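# Spin a wooden top so it stands on its point

## Task

Set the wooden top spinning so that it balances upright on its tip without any support. It scores better the longer it stays up with nothing touching it, counted up to one minute; only its longest such stand matters, even if it has toppled by the end. The top must never leave the table.

## Robot and tools

Robot: two arms, left_arm and right_arm, each ending in a five-hinge-group hand with sixteen motors. right_arm has a right hand and left_arm a mirrored left hand. Cameras: cam_high (fixed, 504x504), cam_left_wrist and cam_right_wrist (on the wrists, fisheye, 672x504).

Frames. The scene frame has its origin on the table surface between the arm bases, +z up, +x out over the table, and left_arm on the +y side. Bases sit at left_arm (+0.098, +0.719, 0) and right_arm (-0.075, -0.521, 0) m. Reported hand positions, orientations and velocities are in each arm's own base frame. Motion offsets are along the axes of that arm's current Hand target. Hand-point axes: +z runs along straightened fingers toward the tips, +y points out of the palm face, +x crosses the palm away from the thumb (toward the thumb on the left hand). A rigid mast near the wrist on the palm side can bump things.

The 48-number row, always all 48, each in [-1, 1]: left_arm dx, dy, dz, rx, ry, rz; then left hand index_mcp, index_abd, index_pip, index_dip, thumb_cmc, thumb_axl, thumb_mcp, thumb_ipl, middle_mcp, middle_abd, middle_pip, middle_dip, ring_mcp, ring_abd, ring_pip, ring_dip, current_limit, speed; then the same 24 for right_arm and its hand. Pose numbers are offsets from the Hand target at the start of the action or move, not poses; 1.0 equals 0.6 m of travel or 180 degrees of turn, and rx, ry, rz form a single rotation vector. Repeating an offset moves the arm again. All-zero pose numbers re-request the current Hand target. Hand numbers are absolute goal angles scaled between each hinge's two stops (not offsets); a 0 is a real goal, so to keep a hand unchanged resend its hand_goal, hand_current_limit and hand_speed. current_limit maps -1..+1 to 0..550 mA (floor 11 mA); speed maps to (speed+1)/2 of 8.5 rad/s. Starting values: current_limit +0.4, speed -0.6. Straight positions: _mcp -0.75, _abd 0.00, _pip -0.58, _dip -0.70, thumb_cmc -0.71, thumb_axl -0.68, thumb_mcp -0.23, thumb_ipl -0.17. On the right hand thumb_ipl never goes past +69.3 degrees even if asked; hand_goal then shows that capped value.

Tools.
execute_actions(actions, cameras): actions is a list of actions, each a table of up to 15 rows (one per 1/30 s step); a short table repeats its final row. Every row counts from the action's starting Hand target. An empty list returns full state and all images. cameras: list of names, ["all"], or []; an unknown name invalidates the call.
move(target, speed, blend, stop_force, zero, blocking, cameras): target is one 48-number row or up to 15 rows, all offsets from the same starting Hand targets. speed in m/s, 0.002 to 3.2 (default 0.25; rotation up to twice that in rad/s), one value or one per target. blend in m rounds corners in a list (0 = stop at each). stop_force in N, 4 to 120, ends an arm's path when its wrist sensor feels that much push against the motion; omit it when backing away from a contact; not reliable while the hand rotates or for light loose objects. zero (default true) re-zeros the sensor before the move. blocking=false returns after 0.5 s while the move continues (not allowed with stop_force). Paths are straight and ignore obstacles; avoid routing close to an arm's own base. The result adds a move: line with the ending (done, off_target, moving, held, fault) and limits such as paced or held.
wait(seconds 0 to 10, cameras): let the scene run holding last commands.
stop(cameras): brake a running move.
zoom_image(camera, region [x0, y0, x1, y1] in pixels, at most 504 each way): enlarge part of the latest image of cam_high, cam_left_wrist or cam_right_wrist.
zero_wrist_force(arm): subtract the current wrist reading from later ones.
finished_scene(scene): give the current scene's number to close it; irreversible.

Results. end_effector_position (m), end_effector_quat_wxyz and velocities per arm; Hand target (the last commanded pose after clipping; next offsets start here, and the hand often rests a bit short of it); Joint positions and torques; Wrist force and Wrist torque in the end-effector axes plus the peak since last shown; per motor hand_goal, hand_measured, hand_current_ma (positive pushes toward -1), hand_state (moving, goal, blocked, overload); motor temperatures. Commanded orientation is clipped to 32 degrees from the measured one each step.

Cautions. Arms are stiff: commanding even slightly into a solid contact, or moving fast into it, can trigger a fault stop (contact torque limits, or about 150 N external force), freezing the arm for 10 s and losing hand commands. A finger motor drawing 495 mA or more for 5 s shuts off for 10 s. Motors above 85 °C brake the arm for 30 to 60 s; stretched poses and unreachable targets heat them. Keep the arms from pressing on each other, including fingers closing on the other hand. Do not slam, drop or fling the top, and never let it fall off the table. Once it spins, pull both hands well clear so nothing touches it; the scene may occasionally nudge loose objects.

Each tool is called after "Request:" in YAML: its name, and indented under it one key for each argument.

## Session

Request:
execute_actions:
  actions: []

Scene clock: 0.00 s.
left_arm: end_effector_position=(+0.3760, +0.1514, +0.2300) hand_goal=(-0.754, +0.000, -0.576, -0.696, -0.714, -0.678, -0.226, -0.168, -0.754, +0.000, -0.576, -0.696, -0.754, +0.000, -0.576, -0.696) hand_measured=(-0.754, +0.000, -0.576, -0.696, -0.714, -0.678, -0.226, -0.168, -0.754, +0.000, -0.576, -0.696, -0.754, +0.000, -0.576, -0.696) hand_current_ma=(+0, +0, +0, +0, +0, +0, +0, +0, +0, +0, +0, +0, +0, +0, +0, +0) hand_state=(goal, goal, goal, goal, goal, goal, goal, goal, goal, goal, goal, goal, goal, goal, goal, goal) hand_current_limit=0.40 hand_speed=-0.60 end_effector_quat_wxyz=(+0.000, +0.000, +1.000, +0.000) | right_arm: end_effector_position=(+0.4214, +0.1514, +0.2300) hand_goal=(-0.754, +0.000, -0.576, -0.696, -0.714, -0.678, -0.226, -0.168, -0.754, +0.000, -0.576, -0.696, -0.754, +0.000, -0.576, -0.696) hand_measured=(-0.754, +0.000, -0.576, -0.696, -0.714, -0.678, -0.226, -0.168, -0.754, +0.000, -0.576, -0.696, -0.754, +0.000, -0.576, -0.696) hand_current_ma=(+0, +0, +0, +0, +0, +0, +0, +0, +0, +0, +0, +0, +0, +0, +0, +0) hand_state=(goal, goal, goal, goal, goal, goal, goal, goal, goal, goal, goal, goal, goal, goal, goal, goal) hand_current_limit=0.40 hand_speed=-0.60 end_effector_quat_wxyz=(+0.000, +0.000, +1.000, +0.000)
Joint positions: left_arm=[-0.281 -1.556 2.144 0.983 1.571 1.29] | right_arm=[-0.281 -1.556 2.144 0.983 1.571 1.29]
Joint velocities: within noise
Joint torques (N m): no reading
Motor temperatures (°C): left_arm=[31 45 38 34 46 33] | right_arm=[46 49 34 36 47 33]
Wrist force (N): no reading
Wrist torque (N m): no reading
Wrist force, peak (N): no reading
Hand target: left_arm +0.3760, +0.1514, +0.2300; +0.000, +0.000, +1.000, +0.000 | right_arm +0.4214, +0.1514, +0.2300; +0.000, +0.000, +1.000, +0.000

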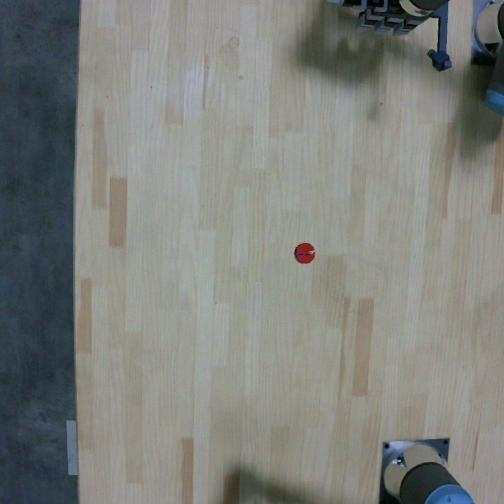

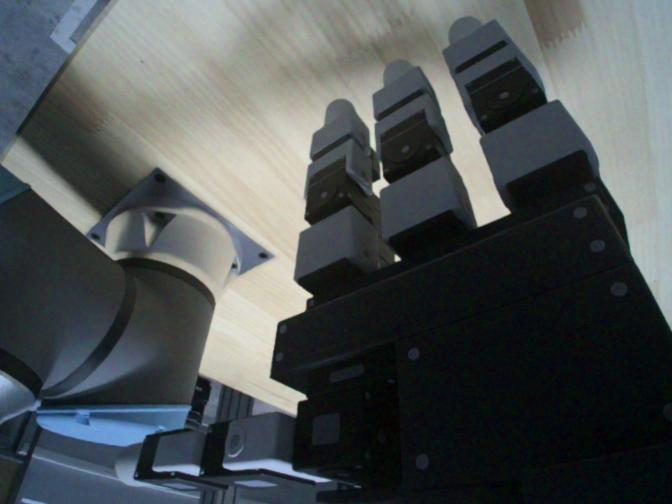

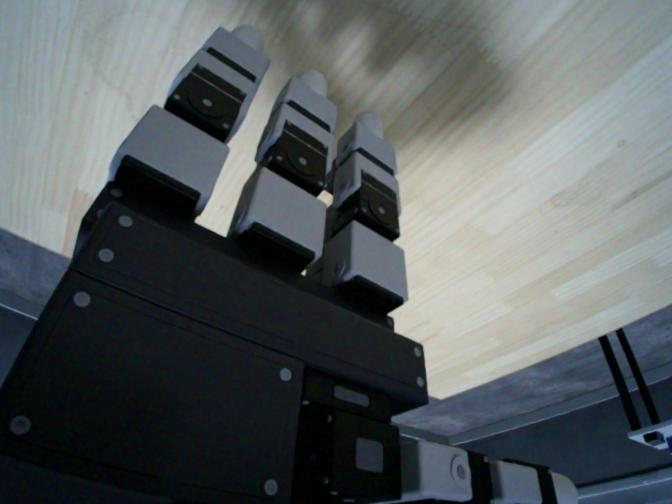

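Request:
zoom_image:
  camera: "cam_high"
  region: [275, 225, 335, 285]

Scaled by 8.400 from the camera's 504x504 image, which has a finer 720x720 frame.

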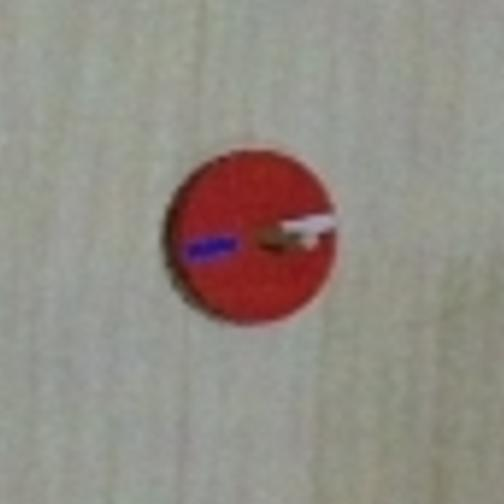

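Request:
zoom_image:
  camera: "cam_high"
  region: [304, 0, 504, 200]

Request:
zoom_image:
  camera: "cam_high"
  region: [304, 304, 504, 504]

Scaled by 2.520 from the camera's 504x504 image, which has a finer 720x720 frame.

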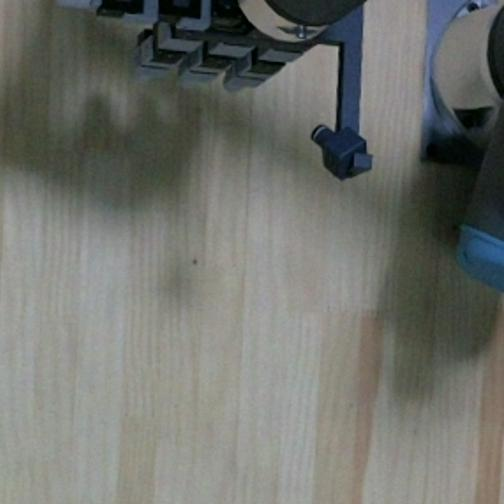

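Scaled by 2.520 from the camera's 504x504 image, which has a finer 720x720 frame.

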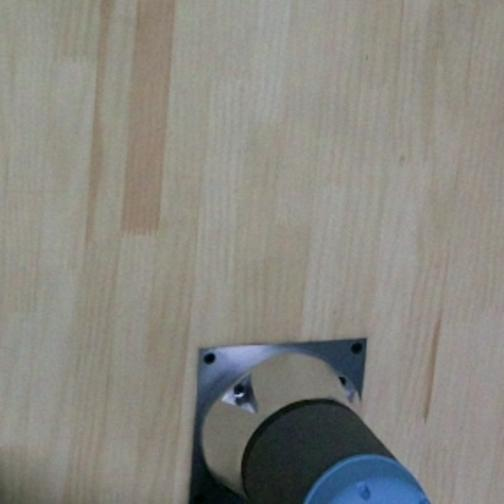

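Request:
move:
  target: [0,0,0,0,0,0,-0.754,0,-0.576,-0.696,-0.714,-0.678,-0.226,-0.168,-0.754,0,-0.576,-0.696,-0.754,0,-0.576,-0.696,0.4,-0.6,-0.286,0.8443,-0.07,0,0,0.5,-0.754,0,-0.576,-0.696,-0.714,-0.678,-0.226,-0.168,-0.754,0,-0.576,-0.696,-0.754,0,-0.576,-0.696,0.4,-0.6]
  speed: 0.3
  cameras: ["cam_high","cam_right_wrist"]

Scene clock: 210.00 s.
left_arm: end_effector_position=(+0.3760, +0.1514, +0.2300) hand_goal=(-0.754, +0.000, -0.576, -0.696, -0.714, -0.678, -0.226, -0.168, -0.754, +0.000, -0.576, -0.696, -0.754, +0.000, -0.576, -0.696) hand_measured=(-0.754, +0.000, -0.576, -0.696, -0.714, -0.678, -0.224, -0.168, -0.754, +0.000, -0.576, -0.696, -0.754, +0.000, -0.576, -0.696) hand_current_ma=(+0, +0, +0, +0, +0, +0, +0, +0, +0, +0, +0, +0, +0, +0, +0, +0) hand_state=(goal, goal, goal, goal, goal, goal, goal, goal, goal, goal, goal, goal, goal, goal, goal, goal) hand_current_limit=0.40 hand_speed=-0.60 end_effector_quat_wxyz=(+0.000, +0.000, +1.000, +0.000) | right_arm: end_effector_position=(+0.5929, +0.6580, +0.2720) hand_goal=(-0.754, +0.000, -0.576, -0.696, -0.714, -0.678, -0.226, -0.168, -0.754, +0.000, -0.576, -0.696, -0.754, +0.000, -0.576, -0.696) hand_measured=(-0.754, +0.000, -0.576, -0.696, -0.714, -0.678, -0.224, -0.168, -0.754, +0.000, -0.576, -0.696, -0.754, +0.000, -0.576, -0.696) hand_current_ma=(+0, +0, +0, +0, +0, +0, +1, +0, +0, +0, +0, +0, +0, +0, +0, +0) hand_state=(goal, goal, goal, goal, goal, goal, goal, goal, goal, goal, goal, goal, goal, goal, goal, goal) hand_current_limit=0.40 hand_speed=-0.60 end_effector_quat_wxyz=(+0.000, +0.707, +0.707, +0.000)
Joint positions: left_arm=[-0.281 -1.556 2.144 0.983 1.571 1.29] | right_arm=[0.723 -0.871 1.102 1.34 1.571 3.865]
Joint torques (N m): left_arm=[-4.52 -33.08 -28.92 4.29 -0.77 0.09] | right_arm=[-17 -70.27 -41.67 3.66 -0.58 2.91]
Wrist force (N): left_arm=[0.1 -0.2 -0.3] | right_arm=[-0.2 0.2 -0.9]
Wrist torque (N m): left_arm=[0.00 -0.03 0.02] | right_arm=[0.11 0.07 0.21]
Wrist force, peak (N): left_arm=[-0.3 -0.5 -0.5] | right_arm=[2.8 0.2 -0.4]
Hand target: left_arm +0.3760, +0.1514, +0.2300; +0.000, +0.000, +1.000, +0.000 | right_arm +0.5930, +0.6579, +0.2720; +0.000, +0.707, +0.707, +0.000
Off the commanded pose: left_arm 0.000 m, 0 deg | right_arm 0.000 m, 0 deg.
move: done
Images, in order (width x height): cam_high 504x504, cam_right_wrist 672x504.

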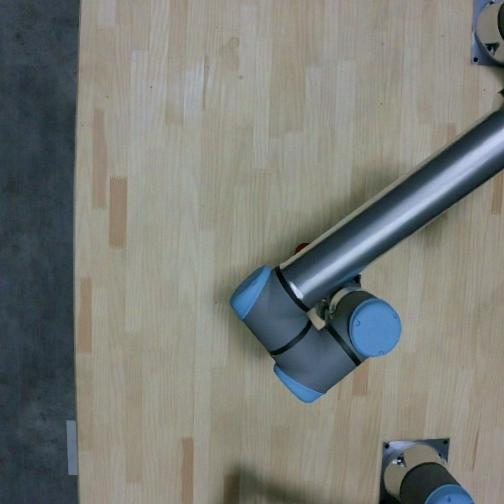

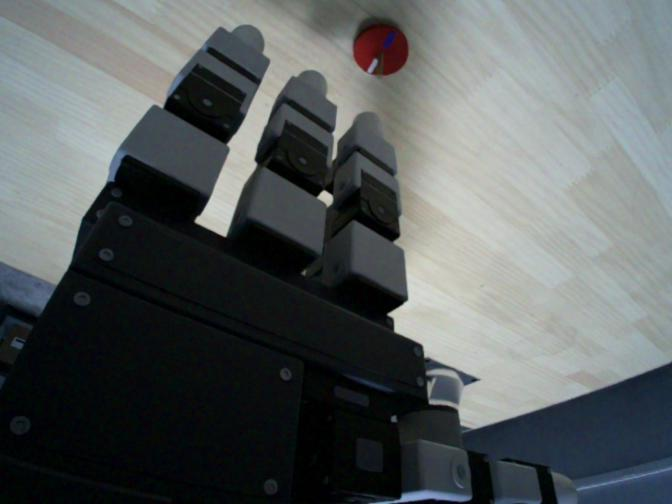

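Request:
zoom_image:
  camera: "cam_right_wrist"
  region: [320, 0, 440, 90]

Request:
zoom_image:
  camera: "cam_right_wrist"
  region: [150, 0, 450, 225]

Scaled by 4.200 from the camera's 672x504 image, which has a finer 960x720 frame.

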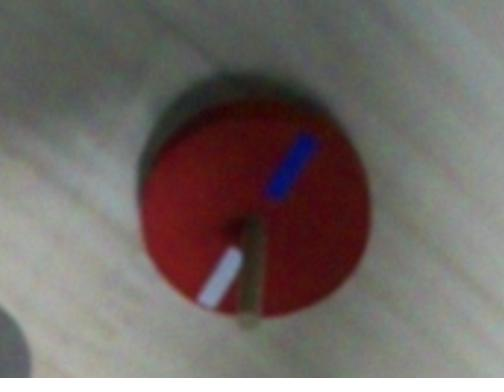

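Scaled by 1.680 from the camera's 672x504 image, which has a finer 960x720 frame.

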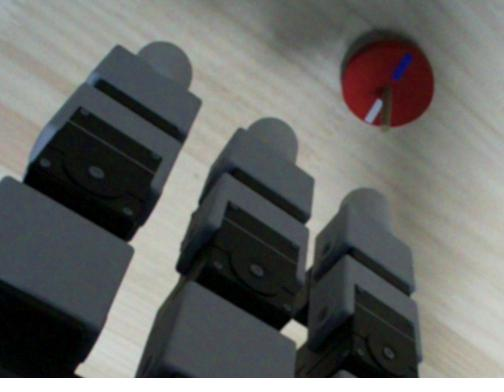

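Request:
move:
  target: [0,0,0,0,0,0,-0.754,0,-0.576,-0.696,-0.714,-0.678,-0.226,-0.168,-0.754,0,-0.576,-0.696,-0.754,0,-0.576,-0.696,0.4,-0.6,-0.0783,0,0.0833,0,0,0,-0.754,0,-0.576,-0.696,-0.714,-0.678,-0.226,-0.168,-0.754,0,-0.576,-0.696,-0.754,0,-0.576,-0.696,0.4,-0.6]
  speed: 0.2
  cameras: ["cam_right_wrist","cam_high"]

Request:
zoom_image:
  camera: "cam_right_wrist"
  region: [280, 0, 460, 135]

Scene clock: 276.67 s.
left_arm: end_effector_position=(+0.3760, +0.1514, +0.2300) hand_goal=(-0.754, +0.000, -0.576, -0.696, -0.714, -0.678, -0.226, -0.168, -0.754, +0.000, -0.576, -0.696, -0.754, +0.000, -0.576, -0.696) hand_measured=(-0.754, +0.000, -0.576, -0.696, -0.714, -0.678, -0.224, -0.168, -0.754, +0.000, -0.576, -0.696, -0.754, +0.000, -0.576, -0.696) hand_current_ma=(+0, +0, +0, +0, +0, +0, +0, +0, +0, +0, +0, +0, +0, +0, +0, +0) hand_state=(goal, goal, goal, goal, goal, goal, goal, goal, goal, goal, goal, goal, goal, goal, goal, goal) hand_current_limit=0.40 hand_speed=-0.60 end_effector_quat_wxyz=(+0.000, +0.000, +1.000, +0.000) | right_arm: end_effector_position=(+0.5931, +0.6109, +0.2223) hand_goal=(-0.754, +0.000, -0.576, -0.696, -0.714, -0.678, -0.226, -0.168, -0.754, +0.000, -0.576, -0.696, -0.754, +0.000, -0.576, -0.696) hand_measured=(-0.754, +0.000, -0.576, -0.696, -0.714, -0.678, -0.224, -0.168, -0.754, +0.000, -0.576, -0.696, -0.754, +0.000, -0.576, -0.696) hand_current_ma=(+0, +0, +0, +0, +0, +0, +1, +0, +0, +0, +0, +0, +0, +0, +0, +0) hand_state=(goal, goal, goal, goal, goal, goal, goal, goal, goal, goal, goal, goal, goal, goal, goal, goal) hand_current_limit=0.40 hand_speed=-0.60 end_effector_quat_wxyz=(+0.000, +0.707, +0.707, +0.000)
Joint positions: left_arm=[-0.281 -1.556 2.144 0.983 1.571 1.29] | right_arm=[0.679 -0.91 1.259 1.221 1.571 3.82]
Joint torques (N m): left_arm=[-3.18 -32.42 -30.39 4.69 -1.2 0.07] | right_arm=[22 -65.16 -25.75 2.66 -1.26 3.9]
Wrist force (N): left_arm=[0.0 -0.2 0.0] | right_arm=[0.3 0.2 -0.3]
Wrist torque (N m): left_arm=[-0.03 0.00 0.01] | right_arm=[0.07 -0.02 0.01]
Wrist force, peak (N): left_arm=[0.1 -0.7 -0.2] | right_arm=[1.0 0.1 -2.4]
Hand target: left_arm +0.3760, +0.1514, +0.2300; +0.000, +0.000, +1.000, +0.000 | right_arm +0.5930, +0.6110, +0.2220; +0.000, +0.707, +0.707, +0.000
Off the commanded pose: left_arm 0.000 m, 0 deg | right_arm 0.000 m, 0 deg.
move: done
Images, in order (width x height): cam_high 504x504, cam_right_wrist 672x504.

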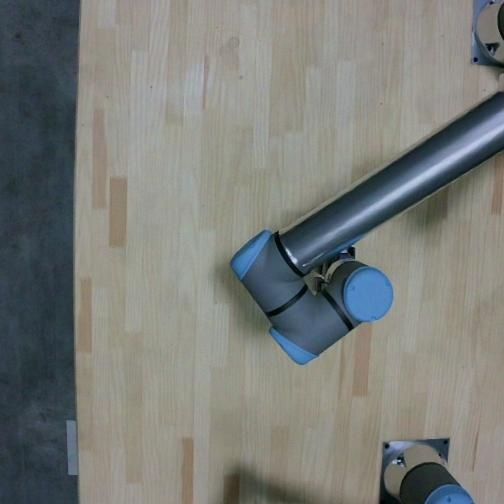

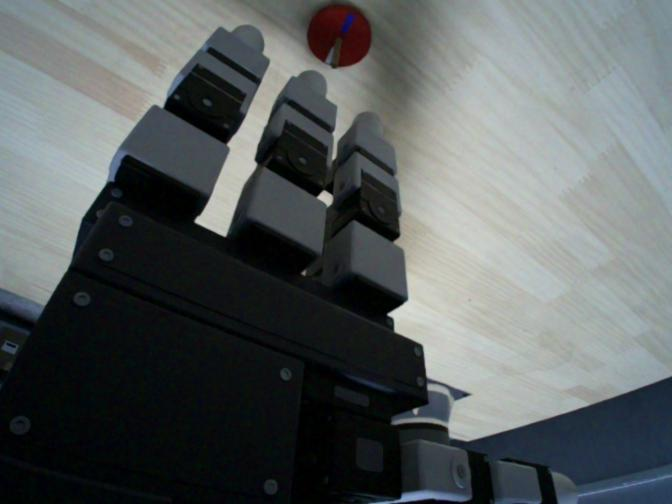

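Scaled by 2.800 from the camera's 672x504 image, which has a finer 960x720 frame.

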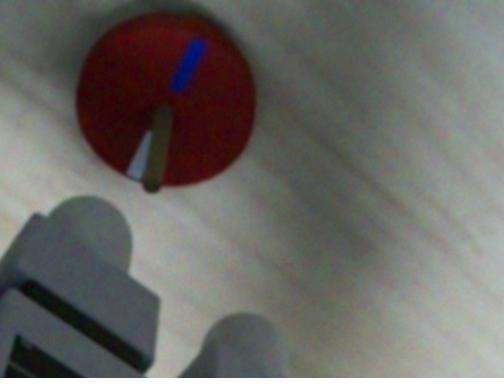

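Request:
move:
  target: [0,0,0,0,0,0,-0.754,0,-0.576,-0.696,-0.714,-0.678,-0.226,-0.168,-0.754,0,-0.576,-0.696,-0.754,0,-0.576,-0.696,0.4,-0.6,-0.0328,-0.0717,0.0013,-0.0907,0.0518,0,-0.754,0,-0.576,-0.696,-0.714,-0.678,-0.226,-0.168,-0.754,0,-0.576,-0.696,-0.754,0,-0.576,-0.696,0.4,-0.6]
  speed: 0.2
  cameras: ["cam_right_wrist"]

Request:
zoom_image:
  camera: "cam_right_wrist"
  region: [240, 0, 420, 135]

Scene clock: 332.60 s.
left_arm: end_effector_position=(+0.3760, +0.1514, +0.2300) hand_goal=(-0.754, +0.000, -0.576, -0.696, -0.714, -0.678, -0.226, -0.168, -0.754, +0.000, -0.576, -0.696, -0.754, +0.000, -0.576, -0.696) hand_measured=(-0.754, +0.000, -0.576, -0.696, -0.714, -0.678, -0.224, -0.168, -0.754, +0.000, -0.576, -0.696, -0.754, +0.000, -0.576, -0.696) hand_current_ma=(+0, +0, +0, +0, +0, +0, +0, +0, +0, +0, +0, +0, +0, +0, +0, +0) hand_state=(goal, goal, goal, goal, goal, goal, goal, goal, goal, goal, goal, goal, goal, goal, goal, goal) hand_current_limit=0.40 hand_speed=-0.60 end_effector_quat_wxyz=(+0.000, +0.000, +1.000, +0.000) | right_arm: end_effector_position=(+0.5499, +0.5914, +0.2213) hand_goal=(-0.754, +0.000, -0.576, -0.696, -0.714, -0.678, -0.226, -0.168, -0.754, +0.000, -0.576, -0.696, -0.754, +0.000, -0.576, -0.696) hand_measured=(-0.754, +0.000, -0.576, -0.696, -0.714, -0.678, -0.224, -0.168, -0.754, +0.000, -0.576, -0.696, -0.754, +0.000, -0.576, -0.696) hand_current_ma=(+0, +0, +0, +0, +0, +0, +1, +0, +0, +0, +0, +0, +0, +0, +0, +0) hand_state=(goal, goal, goal, goal, goal, goal, goal, goal, goal, goal, goal, goal, goal, goal, goal, goal) hand_current_limit=0.40 hand_speed=-0.60 end_effector_quat_wxyz=(+0.043, +0.698, +0.698, +0.158)
Joint positions: left_arm=[-0.281 -1.556 2.144 0.983 1.571 1.29] | right_arm=[0.714 -1.096 1.555 0.79 1.634 3.846]
Joint torques (N m): left_arm=[-2.84 -32.35 -29.25 5.22 -1.98 -0.28] | right_arm=[-16.97 -67.14 -25.16 -0.03 -1.97 -3.12]
Wrist force (N): left_arm=[-0.4 -0.1 0.0] | right_arm=[0.6 0.3 -0.4]
Wrist torque (N m): left_arm=[-0.01 0.06 -0.04] | right_arm=[0.06 -0.01 -0.08]
Wrist force, peak (N): left_arm=[0.0 -0.7 0.0] | right_arm=[1.0 1.2 -0.5]
Hand target: left_arm +0.3760, +0.1514, +0.2300; +0.000, +0.000, +1.000, +0.000 | right_arm +0.5500, +0.5913, +0.2213; +0.043, +0.698, +0.698, +0.158
Off the commanded pose: left_arm 0.000 m, 0 deg | right_arm 0.000 m, 0 deg.
move: done
Images, in order (width x height): cam_right_wrist 672x504.

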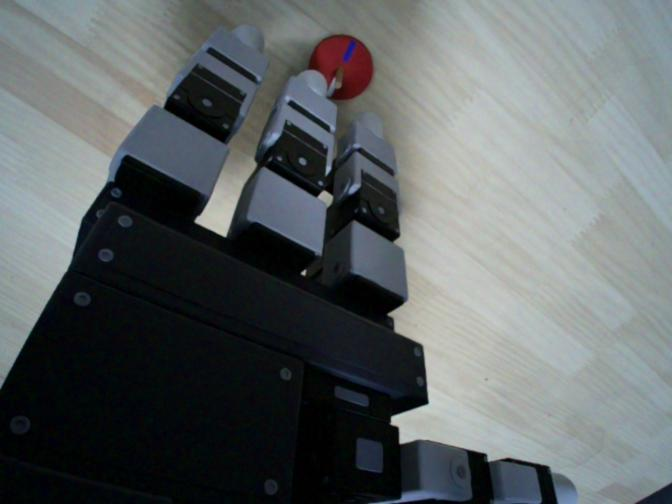

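Scaled by 2.800 from the camera's 672x504 image, which has a finer 960x720 frame.

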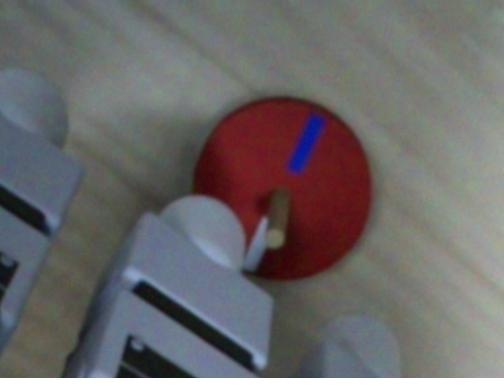

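Request:
move:
  target: [0,0,0,0,0,0,-0.754,0,-0.576,-0.696,-0.714,-0.678,-0.226,-0.168,-0.754,0,-0.576,-0.696,-0.754,0,-0.576,-0.696,0.4,-0.6,0,0,0.075,0,0,0,-0.754,0,-0.576,-0.696,-0.714,-0.678,-0.226,-0.168,-0.754,0,-0.576,-0.696,-0.754,0,-0.576,-0.696,0.4,-0.6]
  speed: 0.1
  cameras: ["cam_right_wrist"]

Request:
zoom_image:
  camera: "cam_right_wrist"
  region: [260, 30, 420, 150]

Scene clock: 348.73 s.
left_arm: end_effector_position=(+0.3760, +0.1514, +0.2300) hand_goal=(-0.754, +0.000, -0.576, -0.696, -0.714, -0.678, -0.226, -0.168, -0.754, +0.000, -0.576, -0.696, -0.754, +0.000, -0.576, -0.696) hand_measured=(-0.754, +0.000, -0.576, -0.696, -0.714, -0.678, -0.224, -0.168, -0.754, +0.000, -0.576, -0.696, -0.754, +0.000, -0.576, -0.696) hand_current_ma=(+0, +0, +0, +0, +0, +0, +0, +0, +0, +0, +0, +0, +0, +0, +0, +0) hand_state=(goal, goal, goal, goal, goal, goal, goal, goal, goal, goal, goal, goal, goal, goal, goal, goal) hand_current_limit=0.40 hand_speed=-0.60 end_effector_quat_wxyz=(+0.000, +0.000, +1.000, +0.000) | right_arm: end_effector_position=(+0.5626, +0.5984, +0.1785) hand_goal=(-0.754, +0.000, -0.576, -0.696, -0.714, -0.678, -0.226, -0.168, -0.754, +0.000, -0.576, -0.696, -0.754, +0.000, -0.576, -0.696) hand_measured=(-0.754, +0.000, -0.576, -0.696, -0.714, -0.678, -0.224, -0.168, -0.754, +0.000, -0.576, -0.696, -0.754, +0.000, -0.576, -0.696) hand_current_ma=(+0, +0, +0, +0, +0, +0, +1, +0, +0, +0, +0, +0, +0, +0, +0, +0) hand_state=(goal, goal, goal, goal, goal, goal, goal, goal, goal, goal, goal, goal, goal, goal, goal, goal) hand_current_limit=0.40 hand_speed=-0.60 end_effector_quat_wxyz=(+0.043, +0.698, +0.698, +0.158)
Joint positions: left_arm=[-0.281 -1.556 2.144 0.983 1.571 1.29] | right_arm=[0.71 -1.044 1.557 0.735 1.632 3.842]
Joint torques (N m): left_arm=[-4.97 -32.85 -29.21 4.37 -1.64 0.13] | right_arm=[-0.96 -87.46 -39 6.07 -1.42 -2.17]
Wrist force (N): left_arm=[-0.2 0.0 0.0] | right_arm=[0.5 0.5 -0.2]
Wrist torque (N m): left_arm=[0.01 0.03 -0.02] | right_arm=[0.07 -0.04 0.24]
Wrist force, peak (N): left_arm=[0.2 -0.6 0.0] | right_arm=[0.3 0.7 -1.9]
Hand target: left_arm +0.3760, +0.1514, +0.2300; +0.000, +0.000, +1.000, +0.000 | right_arm +0.5626, +0.5985, +0.1787; +0.043, +0.698, +0.698, +0.158
Off the commanded pose: left_arm 0.000 m, 0 deg | right_arm 0.000 m, 0 deg.
move: done
Images, in order (width x height): cam_right_wrist 672x504.

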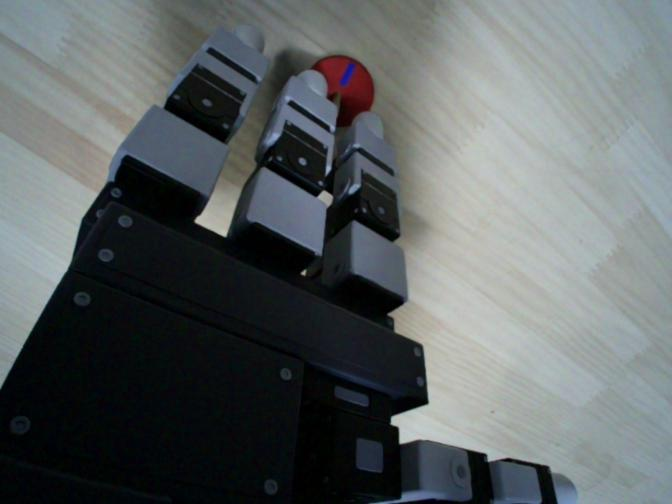

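Scaled by 3.150 from the camera's 672x504 image, which has a finer 960x720 frame.

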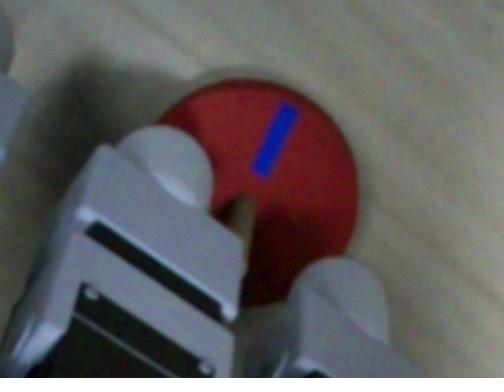

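Request:
zoom_image:
  camera: "cam_right_wrist"
  region: [310, 75, 380, 135]

Scaled by 7.200 from the camera's 672x504 image, which has a finer 960x720 frame.

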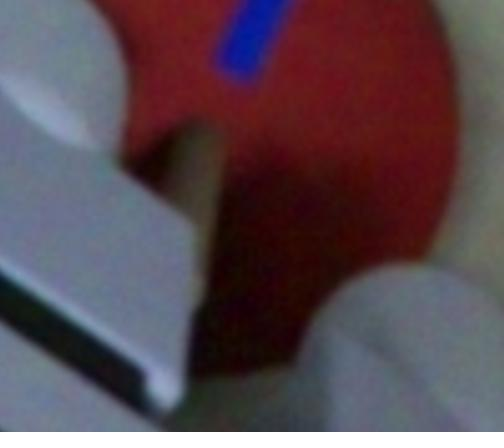

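Request:
zoom_image:
  camera: "cam_right_wrist"
  region: [260, 50, 410, 210]

Scaled by 3.150 from the camera's 672x504 image, which has a finer 960x720 frame.

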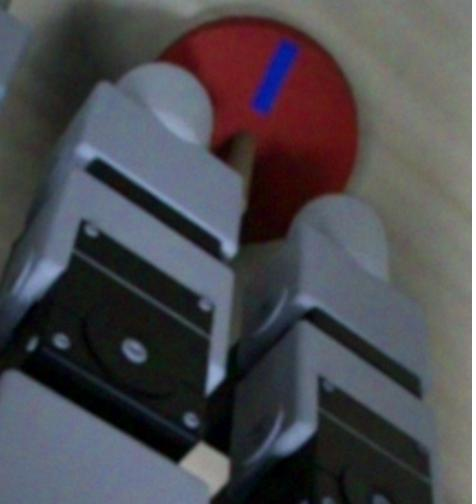

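Request:
move:
  target:
    - [0,0,0,0,0,0,-0.754,0,-0.576,-0.696,-0.714,-0.678,-0.226,-0.168,-0.754,0,-0.576,-0.696,-0.754,0,-0.576,-0.696,0.4,-0.6,0,0,0.0133,0,0,0,-0.754,0,-0.576,-0.696,-0.714,-0.678,-0.226,-0.168,-0.754,0,-0.576,-0.696,-0.754,0,-0.576,-0.696,0.4,-0.6]
    - [0,0,0,0,0,0,-0.754,0,-0.576,-0.696,-0.714,-0.678,-0.226,-0.168,-0.754,0,-0.576,-0.696,-0.754,0,-0.576,-0.696,0.4,-0.6,0,0,0.0133,0,0,0,-0.754,0.14,-0.576,-0.696,-0.714,-0.678,-0.226,-0.168,-0.754,-0.14,-0.576,-0.696,-0.754,0,-0.576,-0.696,0.4,-0.9]
  speed: 0.05
  cameras: ["cam_right_wrist"]

Request:
zoom_image:
  camera: "cam_right_wrist"
  region: [260, 50, 410, 210]

Scene clock: 432.20 s.
left_arm: end_effector_position=(+0.3760, +0.1514, +0.2300) hand_goal=(-0.754, +0.000, -0.576, -0.696, -0.714, -0.678, -0.226, -0.168, -0.754, +0.000, -0.576, -0.696, -0.754, +0.000, -0.576, -0.696) hand_measured=(-0.754, +0.000, -0.576, -0.696, -0.714, -0.678, -0.224, -0.168, -0.754, +0.000, -0.576, -0.696, -0.754, +0.000, -0.576, -0.696) hand_current_ma=(+0, +0, +0, +0, +0, +0, +0, +0, +0, +0, +0, +0, +0, +0, +0, +0) hand_state=(goal, goal, goal, goal, goal, goal, goal, goal, goal, goal, goal, goal, goal, goal, goal, goal) hand_current_limit=0.40 hand_speed=-0.60 end_effector_quat_wxyz=(+0.000, +0.000, +1.000, +0.000) | right_arm: end_effector_position=(+0.5648, +0.5998, +0.1711) hand_goal=(-0.754, +0.140, -0.576, -0.696, -0.714, -0.678, -0.226, -0.168, -0.754, -0.140, -0.576, -0.696, -0.754, +0.000, -0.576, -0.696) hand_measured=(-0.754, +0.094, -0.576, -0.696, -0.714, -0.678, -0.224, -0.168, -0.754, -0.096, -0.576, -0.696, -0.754, +0.000, -0.576, -0.696) hand_current_ma=(+0, -56, +0, +0, +0, +0, +1, +0, +0, +54, +0, +0, +0, +0, +0, +0) hand_state=(goal, blocked, goal, goal, goal, goal, goal, goal, goal, blocked, goal, goal, goal, goal, goal, goal) hand_current_limit=0.40 hand_speed=-0.90 end_effector_quat_wxyz=(+0.043, +0.698, +0.698, +0.158)
Joint positions: left_arm=[-0.281 -1.556 2.144 0.983 1.571 1.29] | right_arm=[0.709 -1.035 1.557 0.726 1.632 3.841]
Joint torques (N m): left_arm=[-2.15 -32.69 -27.92 4.44 -2.56 -0.88] | right_arm=[-17.63 -88.02 -37.45 5.74 -2.33 -3.69]
Wrist force (N): left_arm=[-0.1 0.0 0.1] | right_arm=[0.3 0.7 0.0]
Wrist torque (N m): left_arm=[-0.01 0.02 0.00] | right_arm=[0.10 -0.02 0.23]
Wrist force, peak (N): left_arm=[0.4 -0.5 0.2] | right_arm=[0.8 0.9 -0.7]
Hand target: left_arm +0.3760, +0.1514, +0.2300; +0.000, +0.000, +1.000, +0.000 | right_arm +0.5648, +0.5998, +0.1711; +0.043, +0.698, +0.698, +0.158
Off the commanded pose: left_arm 0.000 m, 0 deg | right_arm 0.000 m, 0 deg.
move: done
Images, in order (width x height): cam_right_wrist 672x504.

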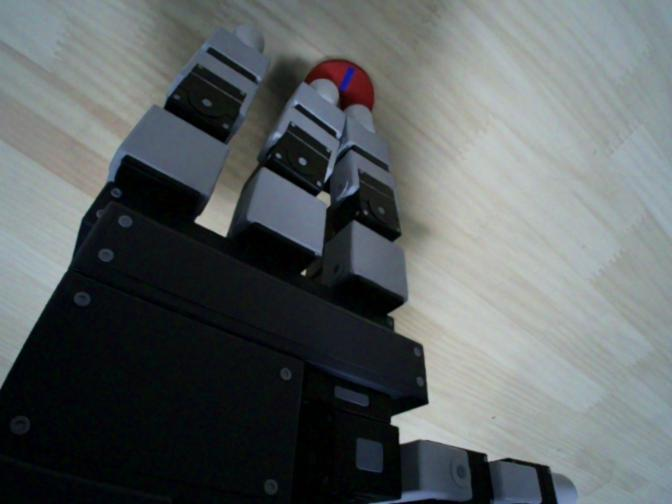

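Scaled by 3.150 from the camera's 672x504 image, which has a finer 960x720 frame.

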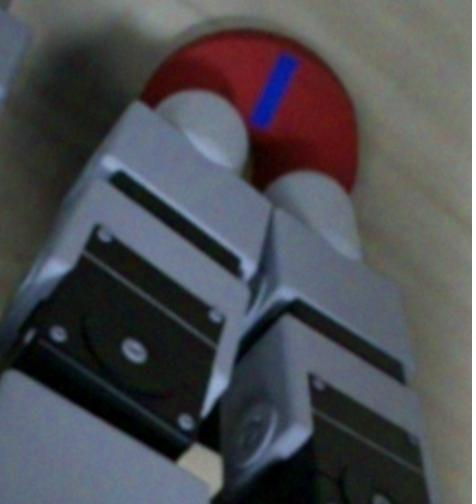

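Request:
move:
  target:
    - [0,0,0,0,0,0,-0.754,0,-0.576,-0.696,-0.714,-0.678,-0.226,-0.168,-0.754,0,-0.576,-0.696,-0.754,0,-0.576,-0.696,0.4,-0.6,0,0,0,0,0,0,-0.754,0.25,-0.576,-0.696,-0.714,-0.678,-0.226,-0.168,-0.754,-0.25,-0.576,-0.696,-0.754,0,-0.576,-0.696,0.4,-0.9]
    - [0,0,0,0,0,0,-0.754,0,-0.576,-0.696,-0.714,-0.678,-0.226,-0.168,-0.754,0,-0.576,-0.696,-0.754,0,-0.576,-0.696,0.4,-0.6,0,0,-0.05,0,0,0,-0.754,0.25,-0.576,-0.696,-0.714,-0.678,-0.226,-0.168,-0.754,-0.25,-0.576,-0.696,-0.754,0,-0.576,-0.696,0.4,-0.9]
  speed: 0.05
  cameras: ["cam_right_wrist"]

Request:
zoom_image:
  camera: "cam_right_wrist"
  region: [260, 30, 410, 190]

Scene clock: 462.10 s.
left_arm: end_effector_position=(+0.3760, +0.1514, +0.2300) hand_goal=(-0.754, +0.000, -0.576, -0.696, -0.714, -0.678, -0.226, -0.168, -0.754, +0.000, -0.576, -0.696, -0.754, +0.000, -0.576, -0.696) hand_measured=(-0.754, +0.000, -0.576, -0.696, -0.714, -0.678, -0.224, -0.168, -0.754, +0.000, -0.576, -0.696, -0.754, +0.000, -0.576, -0.696) hand_current_ma=(+0, +0, +0, +0, +0, +0, +0, +0, +0, +0, +0, +0, +0, +0, +0, +0) hand_state=(goal, goal, goal, goal, goal, goal, goal, goal, goal, goal, goal, goal, goal, goal, goal, goal) hand_current_limit=0.40 hand_speed=-0.60 end_effector_quat_wxyz=(+0.000, +0.000, +1.000, +0.000) | right_arm: end_effector_position=(+0.5563, +0.5949, +0.1997) hand_goal=(-0.754, +0.250, -0.576, -0.696, -0.714, -0.678, -0.226, -0.168, -0.754, -0.250, -0.576, -0.696, -0.754, +0.000, -0.576, -0.696) hand_measured=(-0.754, +0.102, -0.576, -0.696, -0.714, -0.678, -0.224, -0.168, -0.754, -0.102, -0.576, -0.696, -0.754, +0.000, -0.576, -0.696) hand_current_ma=(+0, -362, +0, +0, +0, +0, +1, +0, +0, +363, +0, +0, +0, +0, +0, +0) hand_state=(goal, blocked, goal, goal, goal, goal, goal, goal, goal, blocked, goal, goal, goal, goal, goal, goal) hand_current_limit=0.40 hand_speed=-0.90 end_effector_quat_wxyz=(+0.043, +0.698, +0.698, +0.158) end_effector_velocity=(+0.002, +0.001, -0.002) end_effector_angular_velocity=(+0.002, -0.002, +0.000)
Joint positions: left_arm=[-0.281 -1.556 2.144 0.983 1.571 1.29] | right_arm=[0.712 -1.07 1.557 0.762 1.633 3.844]
Joint velocities: left_arm=[within noise] | right_arm=[-0.001 0.003 -0.001 -0.005 0 -0.001]
Joint torques (N m): left_arm=[-2.94 -34.8 -27.5 4.58 -2.88 -0.3] | right_arm=[16.74 -52.03 -38.89 -0.56 2.17 2.84]
Wrist force (N): left_arm=[-0.1 -0.3 0.0] | right_arm=[0.3 0.6 -0.5]
Wrist torque (N m): left_arm=[-0.04 0.02 0.00] | right_arm=[0.12 0.00 -0.09]
Wrist force, peak (N): left_arm=[-0.1 -0.6 0.2] | right_arm=[1.1 0.5 -0.5]
Hand target: left_arm +0.3760, +0.1514, +0.2300; +0.000, +0.000, +1.000, +0.000 | right_arm +0.5564, +0.5950, +0.1995; +0.043, +0.698, +0.698, +0.158
Off the commanded pose: left_arm 0.000 m, 0 deg | right_arm 0.000 m, 0 deg.
move: done
Images, in order (width x height): cam_right_wrist 672x504.

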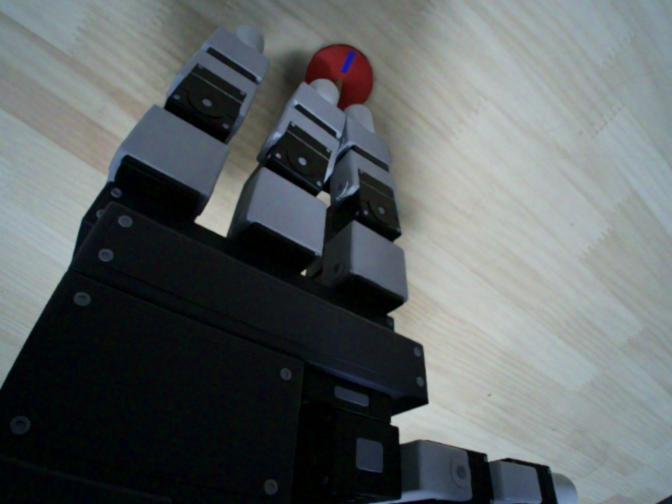

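Scaled by 3.150 from the camera's 672x504 image, which has a finer 960x720 frame.

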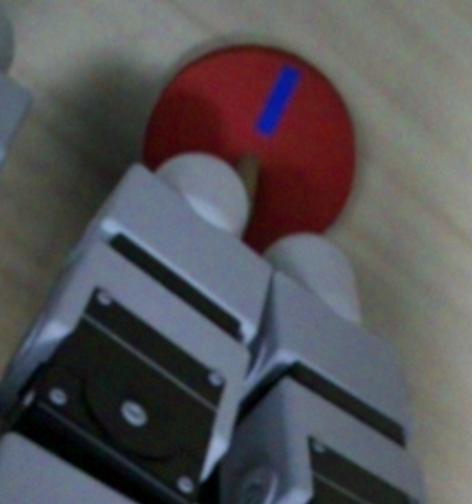

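Request:
move:
  target:
    - [0,0,0,0,0,0,-0.754,0,-0.576,-0.696,-0.714,-0.678,-0.226,-0.168,-0.754,0,-0.576,-0.696,-0.754,0,-0.576,-0.696,0.4,-0.6,0,0,0,0,0,0,-0.754,0,-0.576,-0.696,-0.714,-0.678,-0.226,-0.168,-0.754,0,-0.576,-0.696,-0.754,0,-0.576,-0.696,0.4,-0.6]
    - [0,0,0,0,0,0,-0.754,0,-0.576,-0.696,-0.714,-0.678,-0.226,-0.168,-0.754,0,-0.576,-0.696,-0.754,0,-0.576,-0.696,0.4,-0.6,-0.0375,0,-0.0333,0,0,0,0.753,0,0.299,-0.261,-0.714,-0.678,-0.226,-0.168,-0.754,0,-0.576,-0.696,-0.754,0,-0.576,-0.696,0.4,-0.6]
  speed: 0.1
  cameras: ["cam_right_wrist"]

Scene clock: 519.67 s.
left_arm: end_effector_position=(+0.3760, +0.1514, +0.2300) hand_goal=(-0.754, +0.000, -0.576, -0.696, -0.714, -0.678, -0.226, -0.168, -0.754, +0.000, -0.576, -0.696, -0.754, +0.000, -0.576, -0.696) hand_measured=(-0.754, +0.000, -0.576, -0.696, -0.714, -0.678, -0.224, -0.168, -0.754, +0.000, -0.576, -0.696, -0.754, +0.000, -0.576, -0.696) hand_current_ma=(+0, +0, +0, +0, +0, +0, +0, +0, +0, +0, +0, +0, +0, +0, +0, +0) hand_state=(goal, goal, goal, goal, goal, goal, goal, goal, goal, goal, goal, goal, goal, goal, goal, goal) hand_current_limit=0.40 hand_speed=-0.60 end_effector_quat_wxyz=(+0.000, +0.000, +1.000, +0.000) | right_arm: end_effector_position=(+0.5513, +0.5696, +0.2148) hand_goal=(+0.752, +0.000, +0.298, -0.262, -0.714, -0.678, -0.226, -0.168, -0.754, +0.000, -0.576, -0.696, -0.754, +0.000, -0.576, -0.696) hand_measured=(+0.738, +0.002, +0.296, -0.264, -0.714, -0.678, -0.224, -0.168, -0.754, -0.004, -0.576, -0.696, -0.754, +0.000, -0.576, -0.696) hand_current_ma=(-12, +0, -1, -1, +0, +0, +1, +0, +0, -1, +0, +0, +0, +0, +0, +0) hand_state=(goal, goal, goal, goal, goal, goal, goal, goal, goal, goal, goal, goal, goal, goal, goal, goal) hand_current_limit=0.40 hand_speed=-0.60 end_effector_quat_wxyz=(+0.043, +0.698, +0.698, +0.158)
Joint positions: left_arm=[-0.281 -1.556 2.144 0.983 1.571 1.29] | right_arm=[0.688 -1.117 1.599 0.764 1.625 3.821]
Joint torques (N m): left_arm=[-2.3 -33.01 -26.62 4.72 -2.73 0.16] | right_arm=[22.12 -50.52 -39.57 -0.46 1.76 3.56]
Motor temperatures (°C): left_arm=[30 43 36 33 41 33] | right_arm=[43 46 31 36 44 32]
Wrist force (N): left_arm=[0.2 -0.4 0.2] | right_arm=[0.8 0.7 -0.4]
Wrist torque (N m): left_arm=[-0.07 -0.01 0.02] | right_arm=[0.15 -0.06 0.23]
Wrist force, peak (N): left_arm=[0.1 -0.6 0.4] | right_arm=[0.8 1.0 -0.6]
Hand target: left_arm +0.3760, +0.1514, +0.2300; +0.000, +0.000, +1.000, +0.000 | right_arm +0.5513, +0.5696, +0.2148; +0.043, +0.698, +0.698, +0.158
Off the commanded pose: left_arm 0.000 m, 0 deg | right_arm 0.000 m, 0 deg.
move: done
Images, in order (width x height): cam_right_wrist 672x504.

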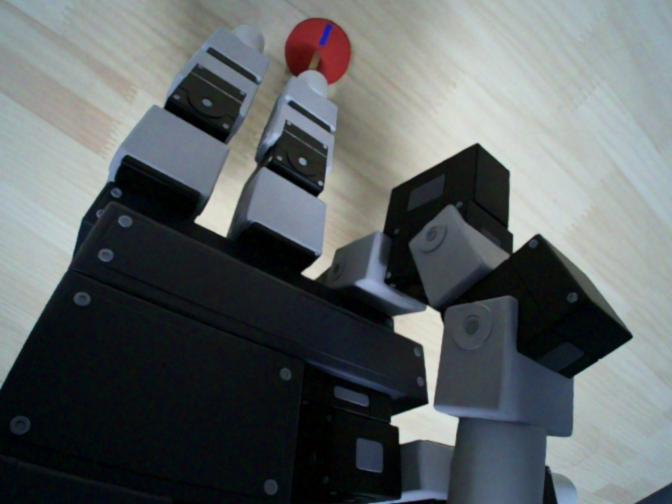

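Request:
move:
  target: [0,0,0,0,0,0,-0.754,0,-0.576,-0.696,-0.714,-0.678,-0.226,-0.168,-0.754,0,-0.576,-0.696,-0.754,0,-0.576,-0.696,0.4,-0.6,0,0,0,0,0,0,-0.754,0,-0.576,-0.696,-0.714,-0.678,-0.226,-0.168,0.753,0,0.299,-0.261,-0.754,0,-0.576,-0.696,0.4,-0.5]
  speed: 0.1
  cameras: ["cam_right_wrist"]

Request:
zoom_image:
  camera: "cam_right_wrist"
  region: [230, 0, 430, 150]

Scene clock: 527.43 s.
left_arm: end_effector_position=(+0.3760, +0.1514, +0.2300) hand_goal=(-0.754, +0.000, -0.576, -0.696, -0.714, -0.678, -0.226, -0.168, -0.754, +0.000, -0.576, -0.696, -0.754, +0.000, -0.576, -0.696) hand_measured=(-0.754, +0.000, -0.576, -0.696, -0.714, -0.678, -0.224, -0.168, -0.754, +0.000, -0.576, -0.696, -0.754, +0.000, -0.576, -0.696) hand_current_ma=(+0, +0, +0, +0, +0, +0, +0, +0, +0, +0, +0, +0, +0, +0, +0, +0) hand_state=(goal, goal, goal, goal, goal, goal, goal, goal, goal, goal, goal, goal, goal, goal, goal, goal) hand_current_limit=0.40 hand_speed=-0.60 end_effector_quat_wxyz=(+0.000, +0.000, +1.000, +0.000) | right_arm: end_effector_position=(+0.5513, +0.5696, +0.2148) hand_goal=(-0.754, +0.000, -0.576, -0.696, -0.714, -0.678, -0.226, -0.168, +0.752, +0.000, +0.298, -0.262, -0.754, +0.000, -0.576, -0.696) hand_measured=(-0.754, +0.002, -0.576, -0.694, -0.714, -0.678, -0.224, -0.168, +0.738, -0.004, +0.296, -0.264, -0.754, +0.000, -0.576, -0.696) hand_current_ma=(+0, +0, +0, +1, +0, +0, +1, +0, -12, -1, -1, -1, +0, +0, +0, +0) hand_state=(goal, goal, goal, goal, goal, goal, goal, goal, goal, goal, goal, goal, goal, goal, goal, goal) hand_current_limit=0.40 hand_speed=-0.50 end_effector_quat_wxyz=(+0.043, +0.698, +0.698, +0.158)
Joint positions: left_arm=[-0.281 -1.556 2.144 0.983 1.571 1.29] | right_arm=[0.688 -1.117 1.599 0.764 1.625 3.821]
Joint torques (N m): left_arm=[-3.16 -34.88 -27.34 4.66 -3.13 -0.48] | right_arm=[20.86 -49.35 -38.89 -0.54 1.75 3.57]
Wrist force (N): left_arm=[-0.1 -0.2 0.2] | right_arm=[0.9 0.3 -0.4]
Wrist torque (N m): left_arm=[-0.04 0.03 -0.01] | right_arm=[0.11 -0.07 0.23]
Wrist force, peak (N): left_arm=[-0.3 -0.2 0.6] | right_arm=[0.8 1.0 -0.8]
Hand target: left_arm +0.3760, +0.1514, +0.2300; +0.000, +0.000, +1.000, +0.000 | right_arm +0.5513, +0.5696, +0.2148; +0.043, +0.698, +0.698, +0.158
Off the commanded pose: left_arm 0.000 m, 0 deg | right_arm 0.000 m, 0 deg.
move: done
Images, in order (width x height): cam_right_wrist 672x504.

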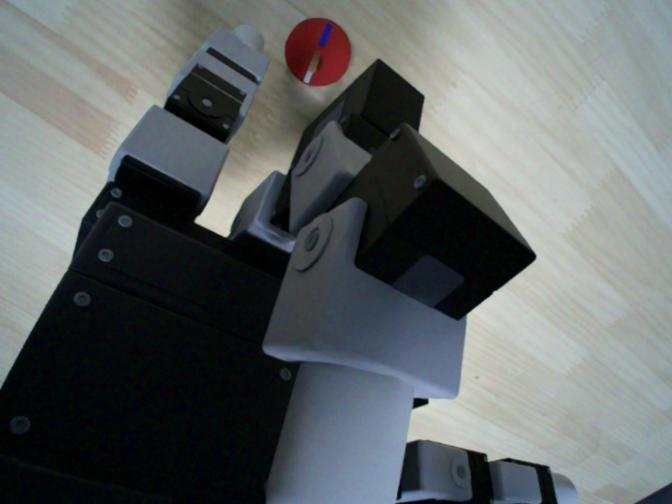

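Scaled by 2.520 from the camera's 672x504 image, which has a finer 960x720 frame.

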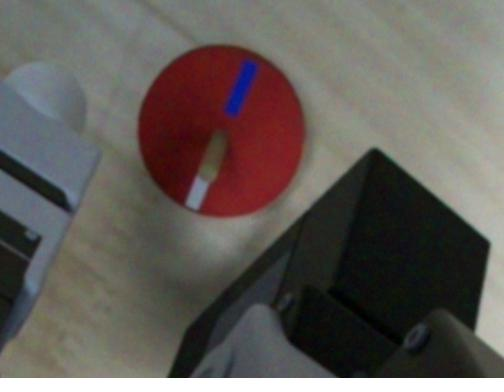

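Request:
move:
  target:
    - [0,0,0,0,0,0,-0.754,0,-0.576,-0.696,-0.714,-0.678,-0.226,-0.168,-0.754,0,-0.576,-0.696,-0.754,0,-0.576,-0.696,0.4,-0.6,0,0,0,0,0,0,-0.754,0,-0.576,-0.696,-0.714,-0.678,-0.226,-0.168,-0.95,0,0.95,-0.04,-0.754,0,-0.576,-0.696,0.4,-0.4]
    - [0,0,0,0,0,0,-0.754,0,-0.576,-0.696,-0.714,-0.678,-0.226,-0.168,-0.754,0,-0.576,-0.696,-0.754,0,-0.576,-0.696,0.4,-0.6,-0.003,-0.005,0.0917,0,0,0,-0.754,0,-0.576,-0.696,-0.714,-0.678,-0.226,-0.168,-0.95,0,0.95,-0.04,-0.754,0,-0.576,-0.696,0.4,-0.4]
    - [0,0,0,0,0,0,-0.754,0,-0.576,-0.696,-0.714,-0.678,-0.226,-0.168,-0.754,0,-0.576,-0.696,-0.754,0,-0.576,-0.696,0.4,-0.6,-0.003,-0.005,0.0917,0,0,0,-0.754,0.29,-0.576,-0.696,-0.714,-0.678,-0.226,-0.168,-0.95,0,0.95,-0.04,-0.754,-0.29,-0.576,-0.696,0.4,-0.8]
  speed: 0.06
  cameras: ["cam_right_wrist"]

Request:
zoom_image:
  camera: "cam_right_wrist"
  region: [230, 20, 430, 170]

Scene clock: 567.03 s.
left_arm: end_effector_position=(+0.3760, +0.1514, +0.2300) hand_goal=(-0.754, +0.000, -0.576, -0.696, -0.714, -0.678, -0.226, -0.168, -0.754, +0.000, -0.576, -0.696, -0.754, +0.000, -0.576, -0.696) hand_measured=(-0.754, +0.000, -0.576, -0.696, -0.714, -0.678, -0.224, -0.168, -0.754, +0.000, -0.576, -0.696, -0.754, +0.000, -0.576, -0.696) hand_current_ma=(+0, +0, +0, +0, +0, +0, +0, +0, +0, +0, +0, +0, +0, +0, +0, +0) hand_state=(goal, goal, goal, goal, goal, goal, goal, goal, goal, goal, goal, goal, goal, goal, goal, goal) hand_current_limit=0.40 hand_speed=-0.60 end_effector_quat_wxyz=(+0.000, +0.000, +1.000, +0.000) | right_arm: end_effector_position=(+0.5639, +0.5766, +0.1616) hand_goal=(-0.754, +0.290, -0.576, -0.696, -0.714, -0.678, -0.226, -0.168, -0.950, +0.000, +0.950, -0.040, -0.754, -0.290, -0.576, -0.696) hand_measured=(-0.754, +0.284, -0.576, -0.694, -0.714, -0.678, -0.224, -0.168, -0.950, -0.004, +0.946, -0.042, -0.754, -0.286, -0.576, -0.696) hand_current_ma=(+0, -3, +0, +1, +0, +0, +1, +0, +0, -1, -1, -1, +0, +1, +0, +0) hand_state=(goal, goal, goal, goal, goal, goal, goal, goal, goal, goal, goal, goal, goal, goal, goal, goal) hand_current_limit=0.40 hand_speed=-0.80 end_effector_quat_wxyz=(+0.043, +0.698, +0.698, +0.158)
Joint positions: left_arm=[-0.281 -1.556 2.144 0.983 1.571 1.29] | right_arm=[0.684 -1.055 1.608 0.693 1.624 3.817]
Joint torques (N m): left_arm=[-2.58 -34.28 -26.4 5.17 -3.3 -0.85] | right_arm=[1.13 -85.8 -38 5.94 -0.95 -0.96]
Wrist force (N): left_arm=[-0.2 -0.4 -0.1] | right_arm=[0.3 0.5 -0.1]
Wrist torque (N m): left_arm=[-0.05 0.03 0.00] | right_arm=[0.06 0.00 0.21]
Wrist force, peak (N): left_arm=[-0.4 -0.7 0.2] | right_arm=[0.9 0.6 -1.6]
Hand target: left_arm +0.3760, +0.1514, +0.2300; +0.000, +0.000, +1.000, +0.000 | right_arm +0.5639, +0.5766, +0.1616; +0.043, +0.698, +0.698, +0.158
Off the commanded pose: left_arm 0.000 m, 0 deg | right_arm 0.000 m, 0 deg.
move: done
Images, in order (width x height): cam_right_wrist 672x504.

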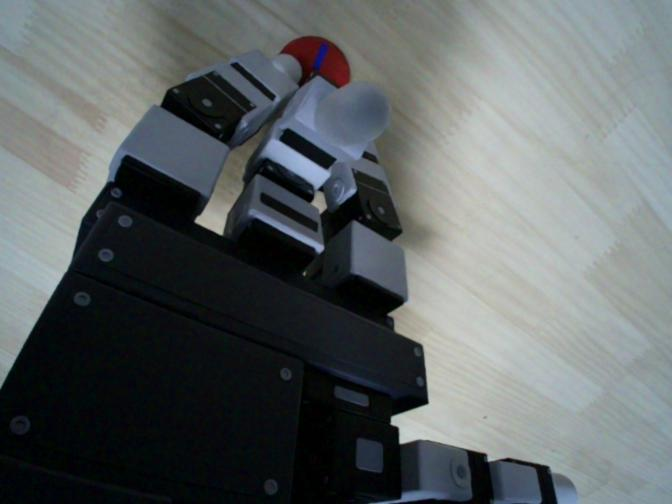

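Scaled by 2.520 from the camera's 672x504 image, which has a finer 960x720 frame.

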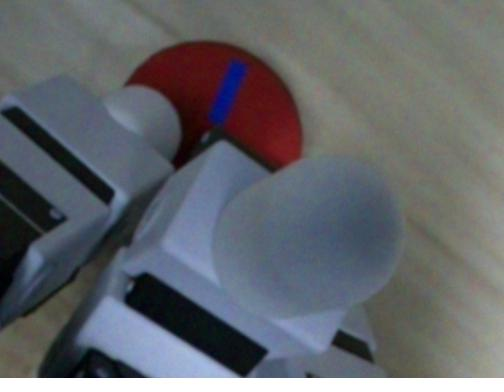

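Request:
move:
  target: [0,0,0,0,0,0,-0.754,0,-0.576,-0.696,-0.714,-0.678,-0.226,-0.168,-0.754,0,-0.576,-0.696,-0.754,0,-0.576,-0.696,0.4,-0.6,0,0,0,0,0,0,-0.754,0.29,-0.576,-0.696,-0.714,-0.678,-0.226,-0.168,-0.95,0,0.95,0.42,-0.754,-0.29,-0.576,-0.696,0.4,-0.6]
  speed: 0.1
  cameras: ["cam_right_wrist"]

Request:
zoom_image:
  camera: "cam_right_wrist"
  region: [230, 20, 430, 170]

Scene clock: 577.50 s.
left_arm: end_effector_position=(+0.3760, +0.1514, +0.2300) hand_goal=(-0.754, +0.000, -0.576, -0.696, -0.714, -0.678, -0.226, -0.168, -0.754, +0.000, -0.576, -0.696, -0.754, +0.000, -0.576, -0.696) hand_measured=(-0.754, +0.000, -0.576, -0.696, -0.714, -0.678, -0.224, -0.168, -0.754, +0.000, -0.576, -0.696, -0.754, +0.000, -0.576, -0.696) hand_current_ma=(+0, +0, +0, +0, +0, +0, +0, +0, +0, +0, +0, +0, +0, +0, +0, +0) hand_state=(goal, goal, goal, goal, goal, goal, goal, goal, goal, goal, goal, goal, goal, goal, goal, goal) hand_current_limit=0.40 hand_speed=-0.60 end_effector_quat_wxyz=(+0.000, +0.000, +1.000, +0.000) | right_arm: end_effector_position=(+0.5639, +0.5766, +0.1616) hand_goal=(-0.754, +0.290, -0.576, -0.696, -0.714, -0.678, -0.226, -0.168, -0.950, +0.000, +0.950, +0.420, -0.754, -0.290, -0.576, -0.696) hand_measured=(-0.754, +0.284, -0.576, -0.694, -0.714, -0.678, -0.224, -0.168, -0.950, -0.004, +0.946, +0.418, -0.754, -0.286, -0.576, -0.696) hand_current_ma=(+0, -3, +0, +1, +0, +0, +1, +0, +0, -1, -1, -1, +0, +1, +0, +0) hand_state=(goal, goal, goal, goal, goal, goal, goal, goal, goal, goal, goal, goal, goal, goal, goal, goal) hand_current_limit=0.40 hand_speed=-0.60 end_effector_quat_wxyz=(+0.043, +0.698, +0.698, +0.158)
Joint positions: left_arm=[-0.281 -1.556 2.144 0.983 1.571 1.29] | right_arm=[0.684 -1.055 1.608 0.693 1.624 3.817]
Joint torques (N m): left_arm=[-1.94 -28.99 -25.93 4.83 -3.57 -0.47] | right_arm=[21.65 -87.18 -39 5.73 0.8 2.25]
Wrist force (N): left_arm=[0.0 -0.2 0.2] | right_arm=[0.5 0.2 -0.3]
Wrist torque (N m): left_arm=[-0.04 0.02 0.00] | right_arm=[0.04 -0.02 0.21]
Wrist force, peak (N): left_arm=[0.3 -0.4 0.5] | right_arm=[0.8 0.5 -0.6]
Hand target: left_arm +0.3760, +0.1514, +0.2300; +0.000, +0.000, +1.000, +0.000 | right_arm +0.5639, +0.5766, +0.1616; +0.043, +0.698, +0.698, +0.158
Off the commanded pose: left_arm 0.000 m, 0 deg | right_arm 0.000 m, 0 deg.
move: done
Images, in order (width x height): cam_right_wrist 672x504.

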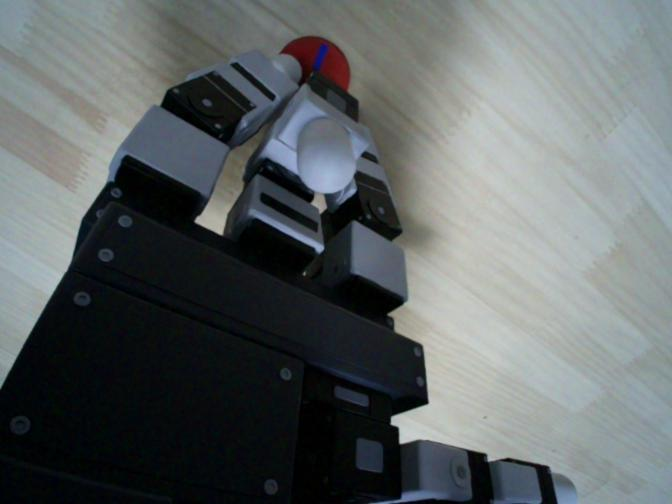

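Scaled by 2.520 from the camera's 672x504 image, which has a finer 960x720 frame.

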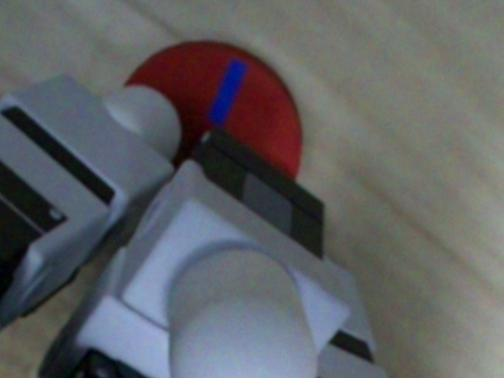

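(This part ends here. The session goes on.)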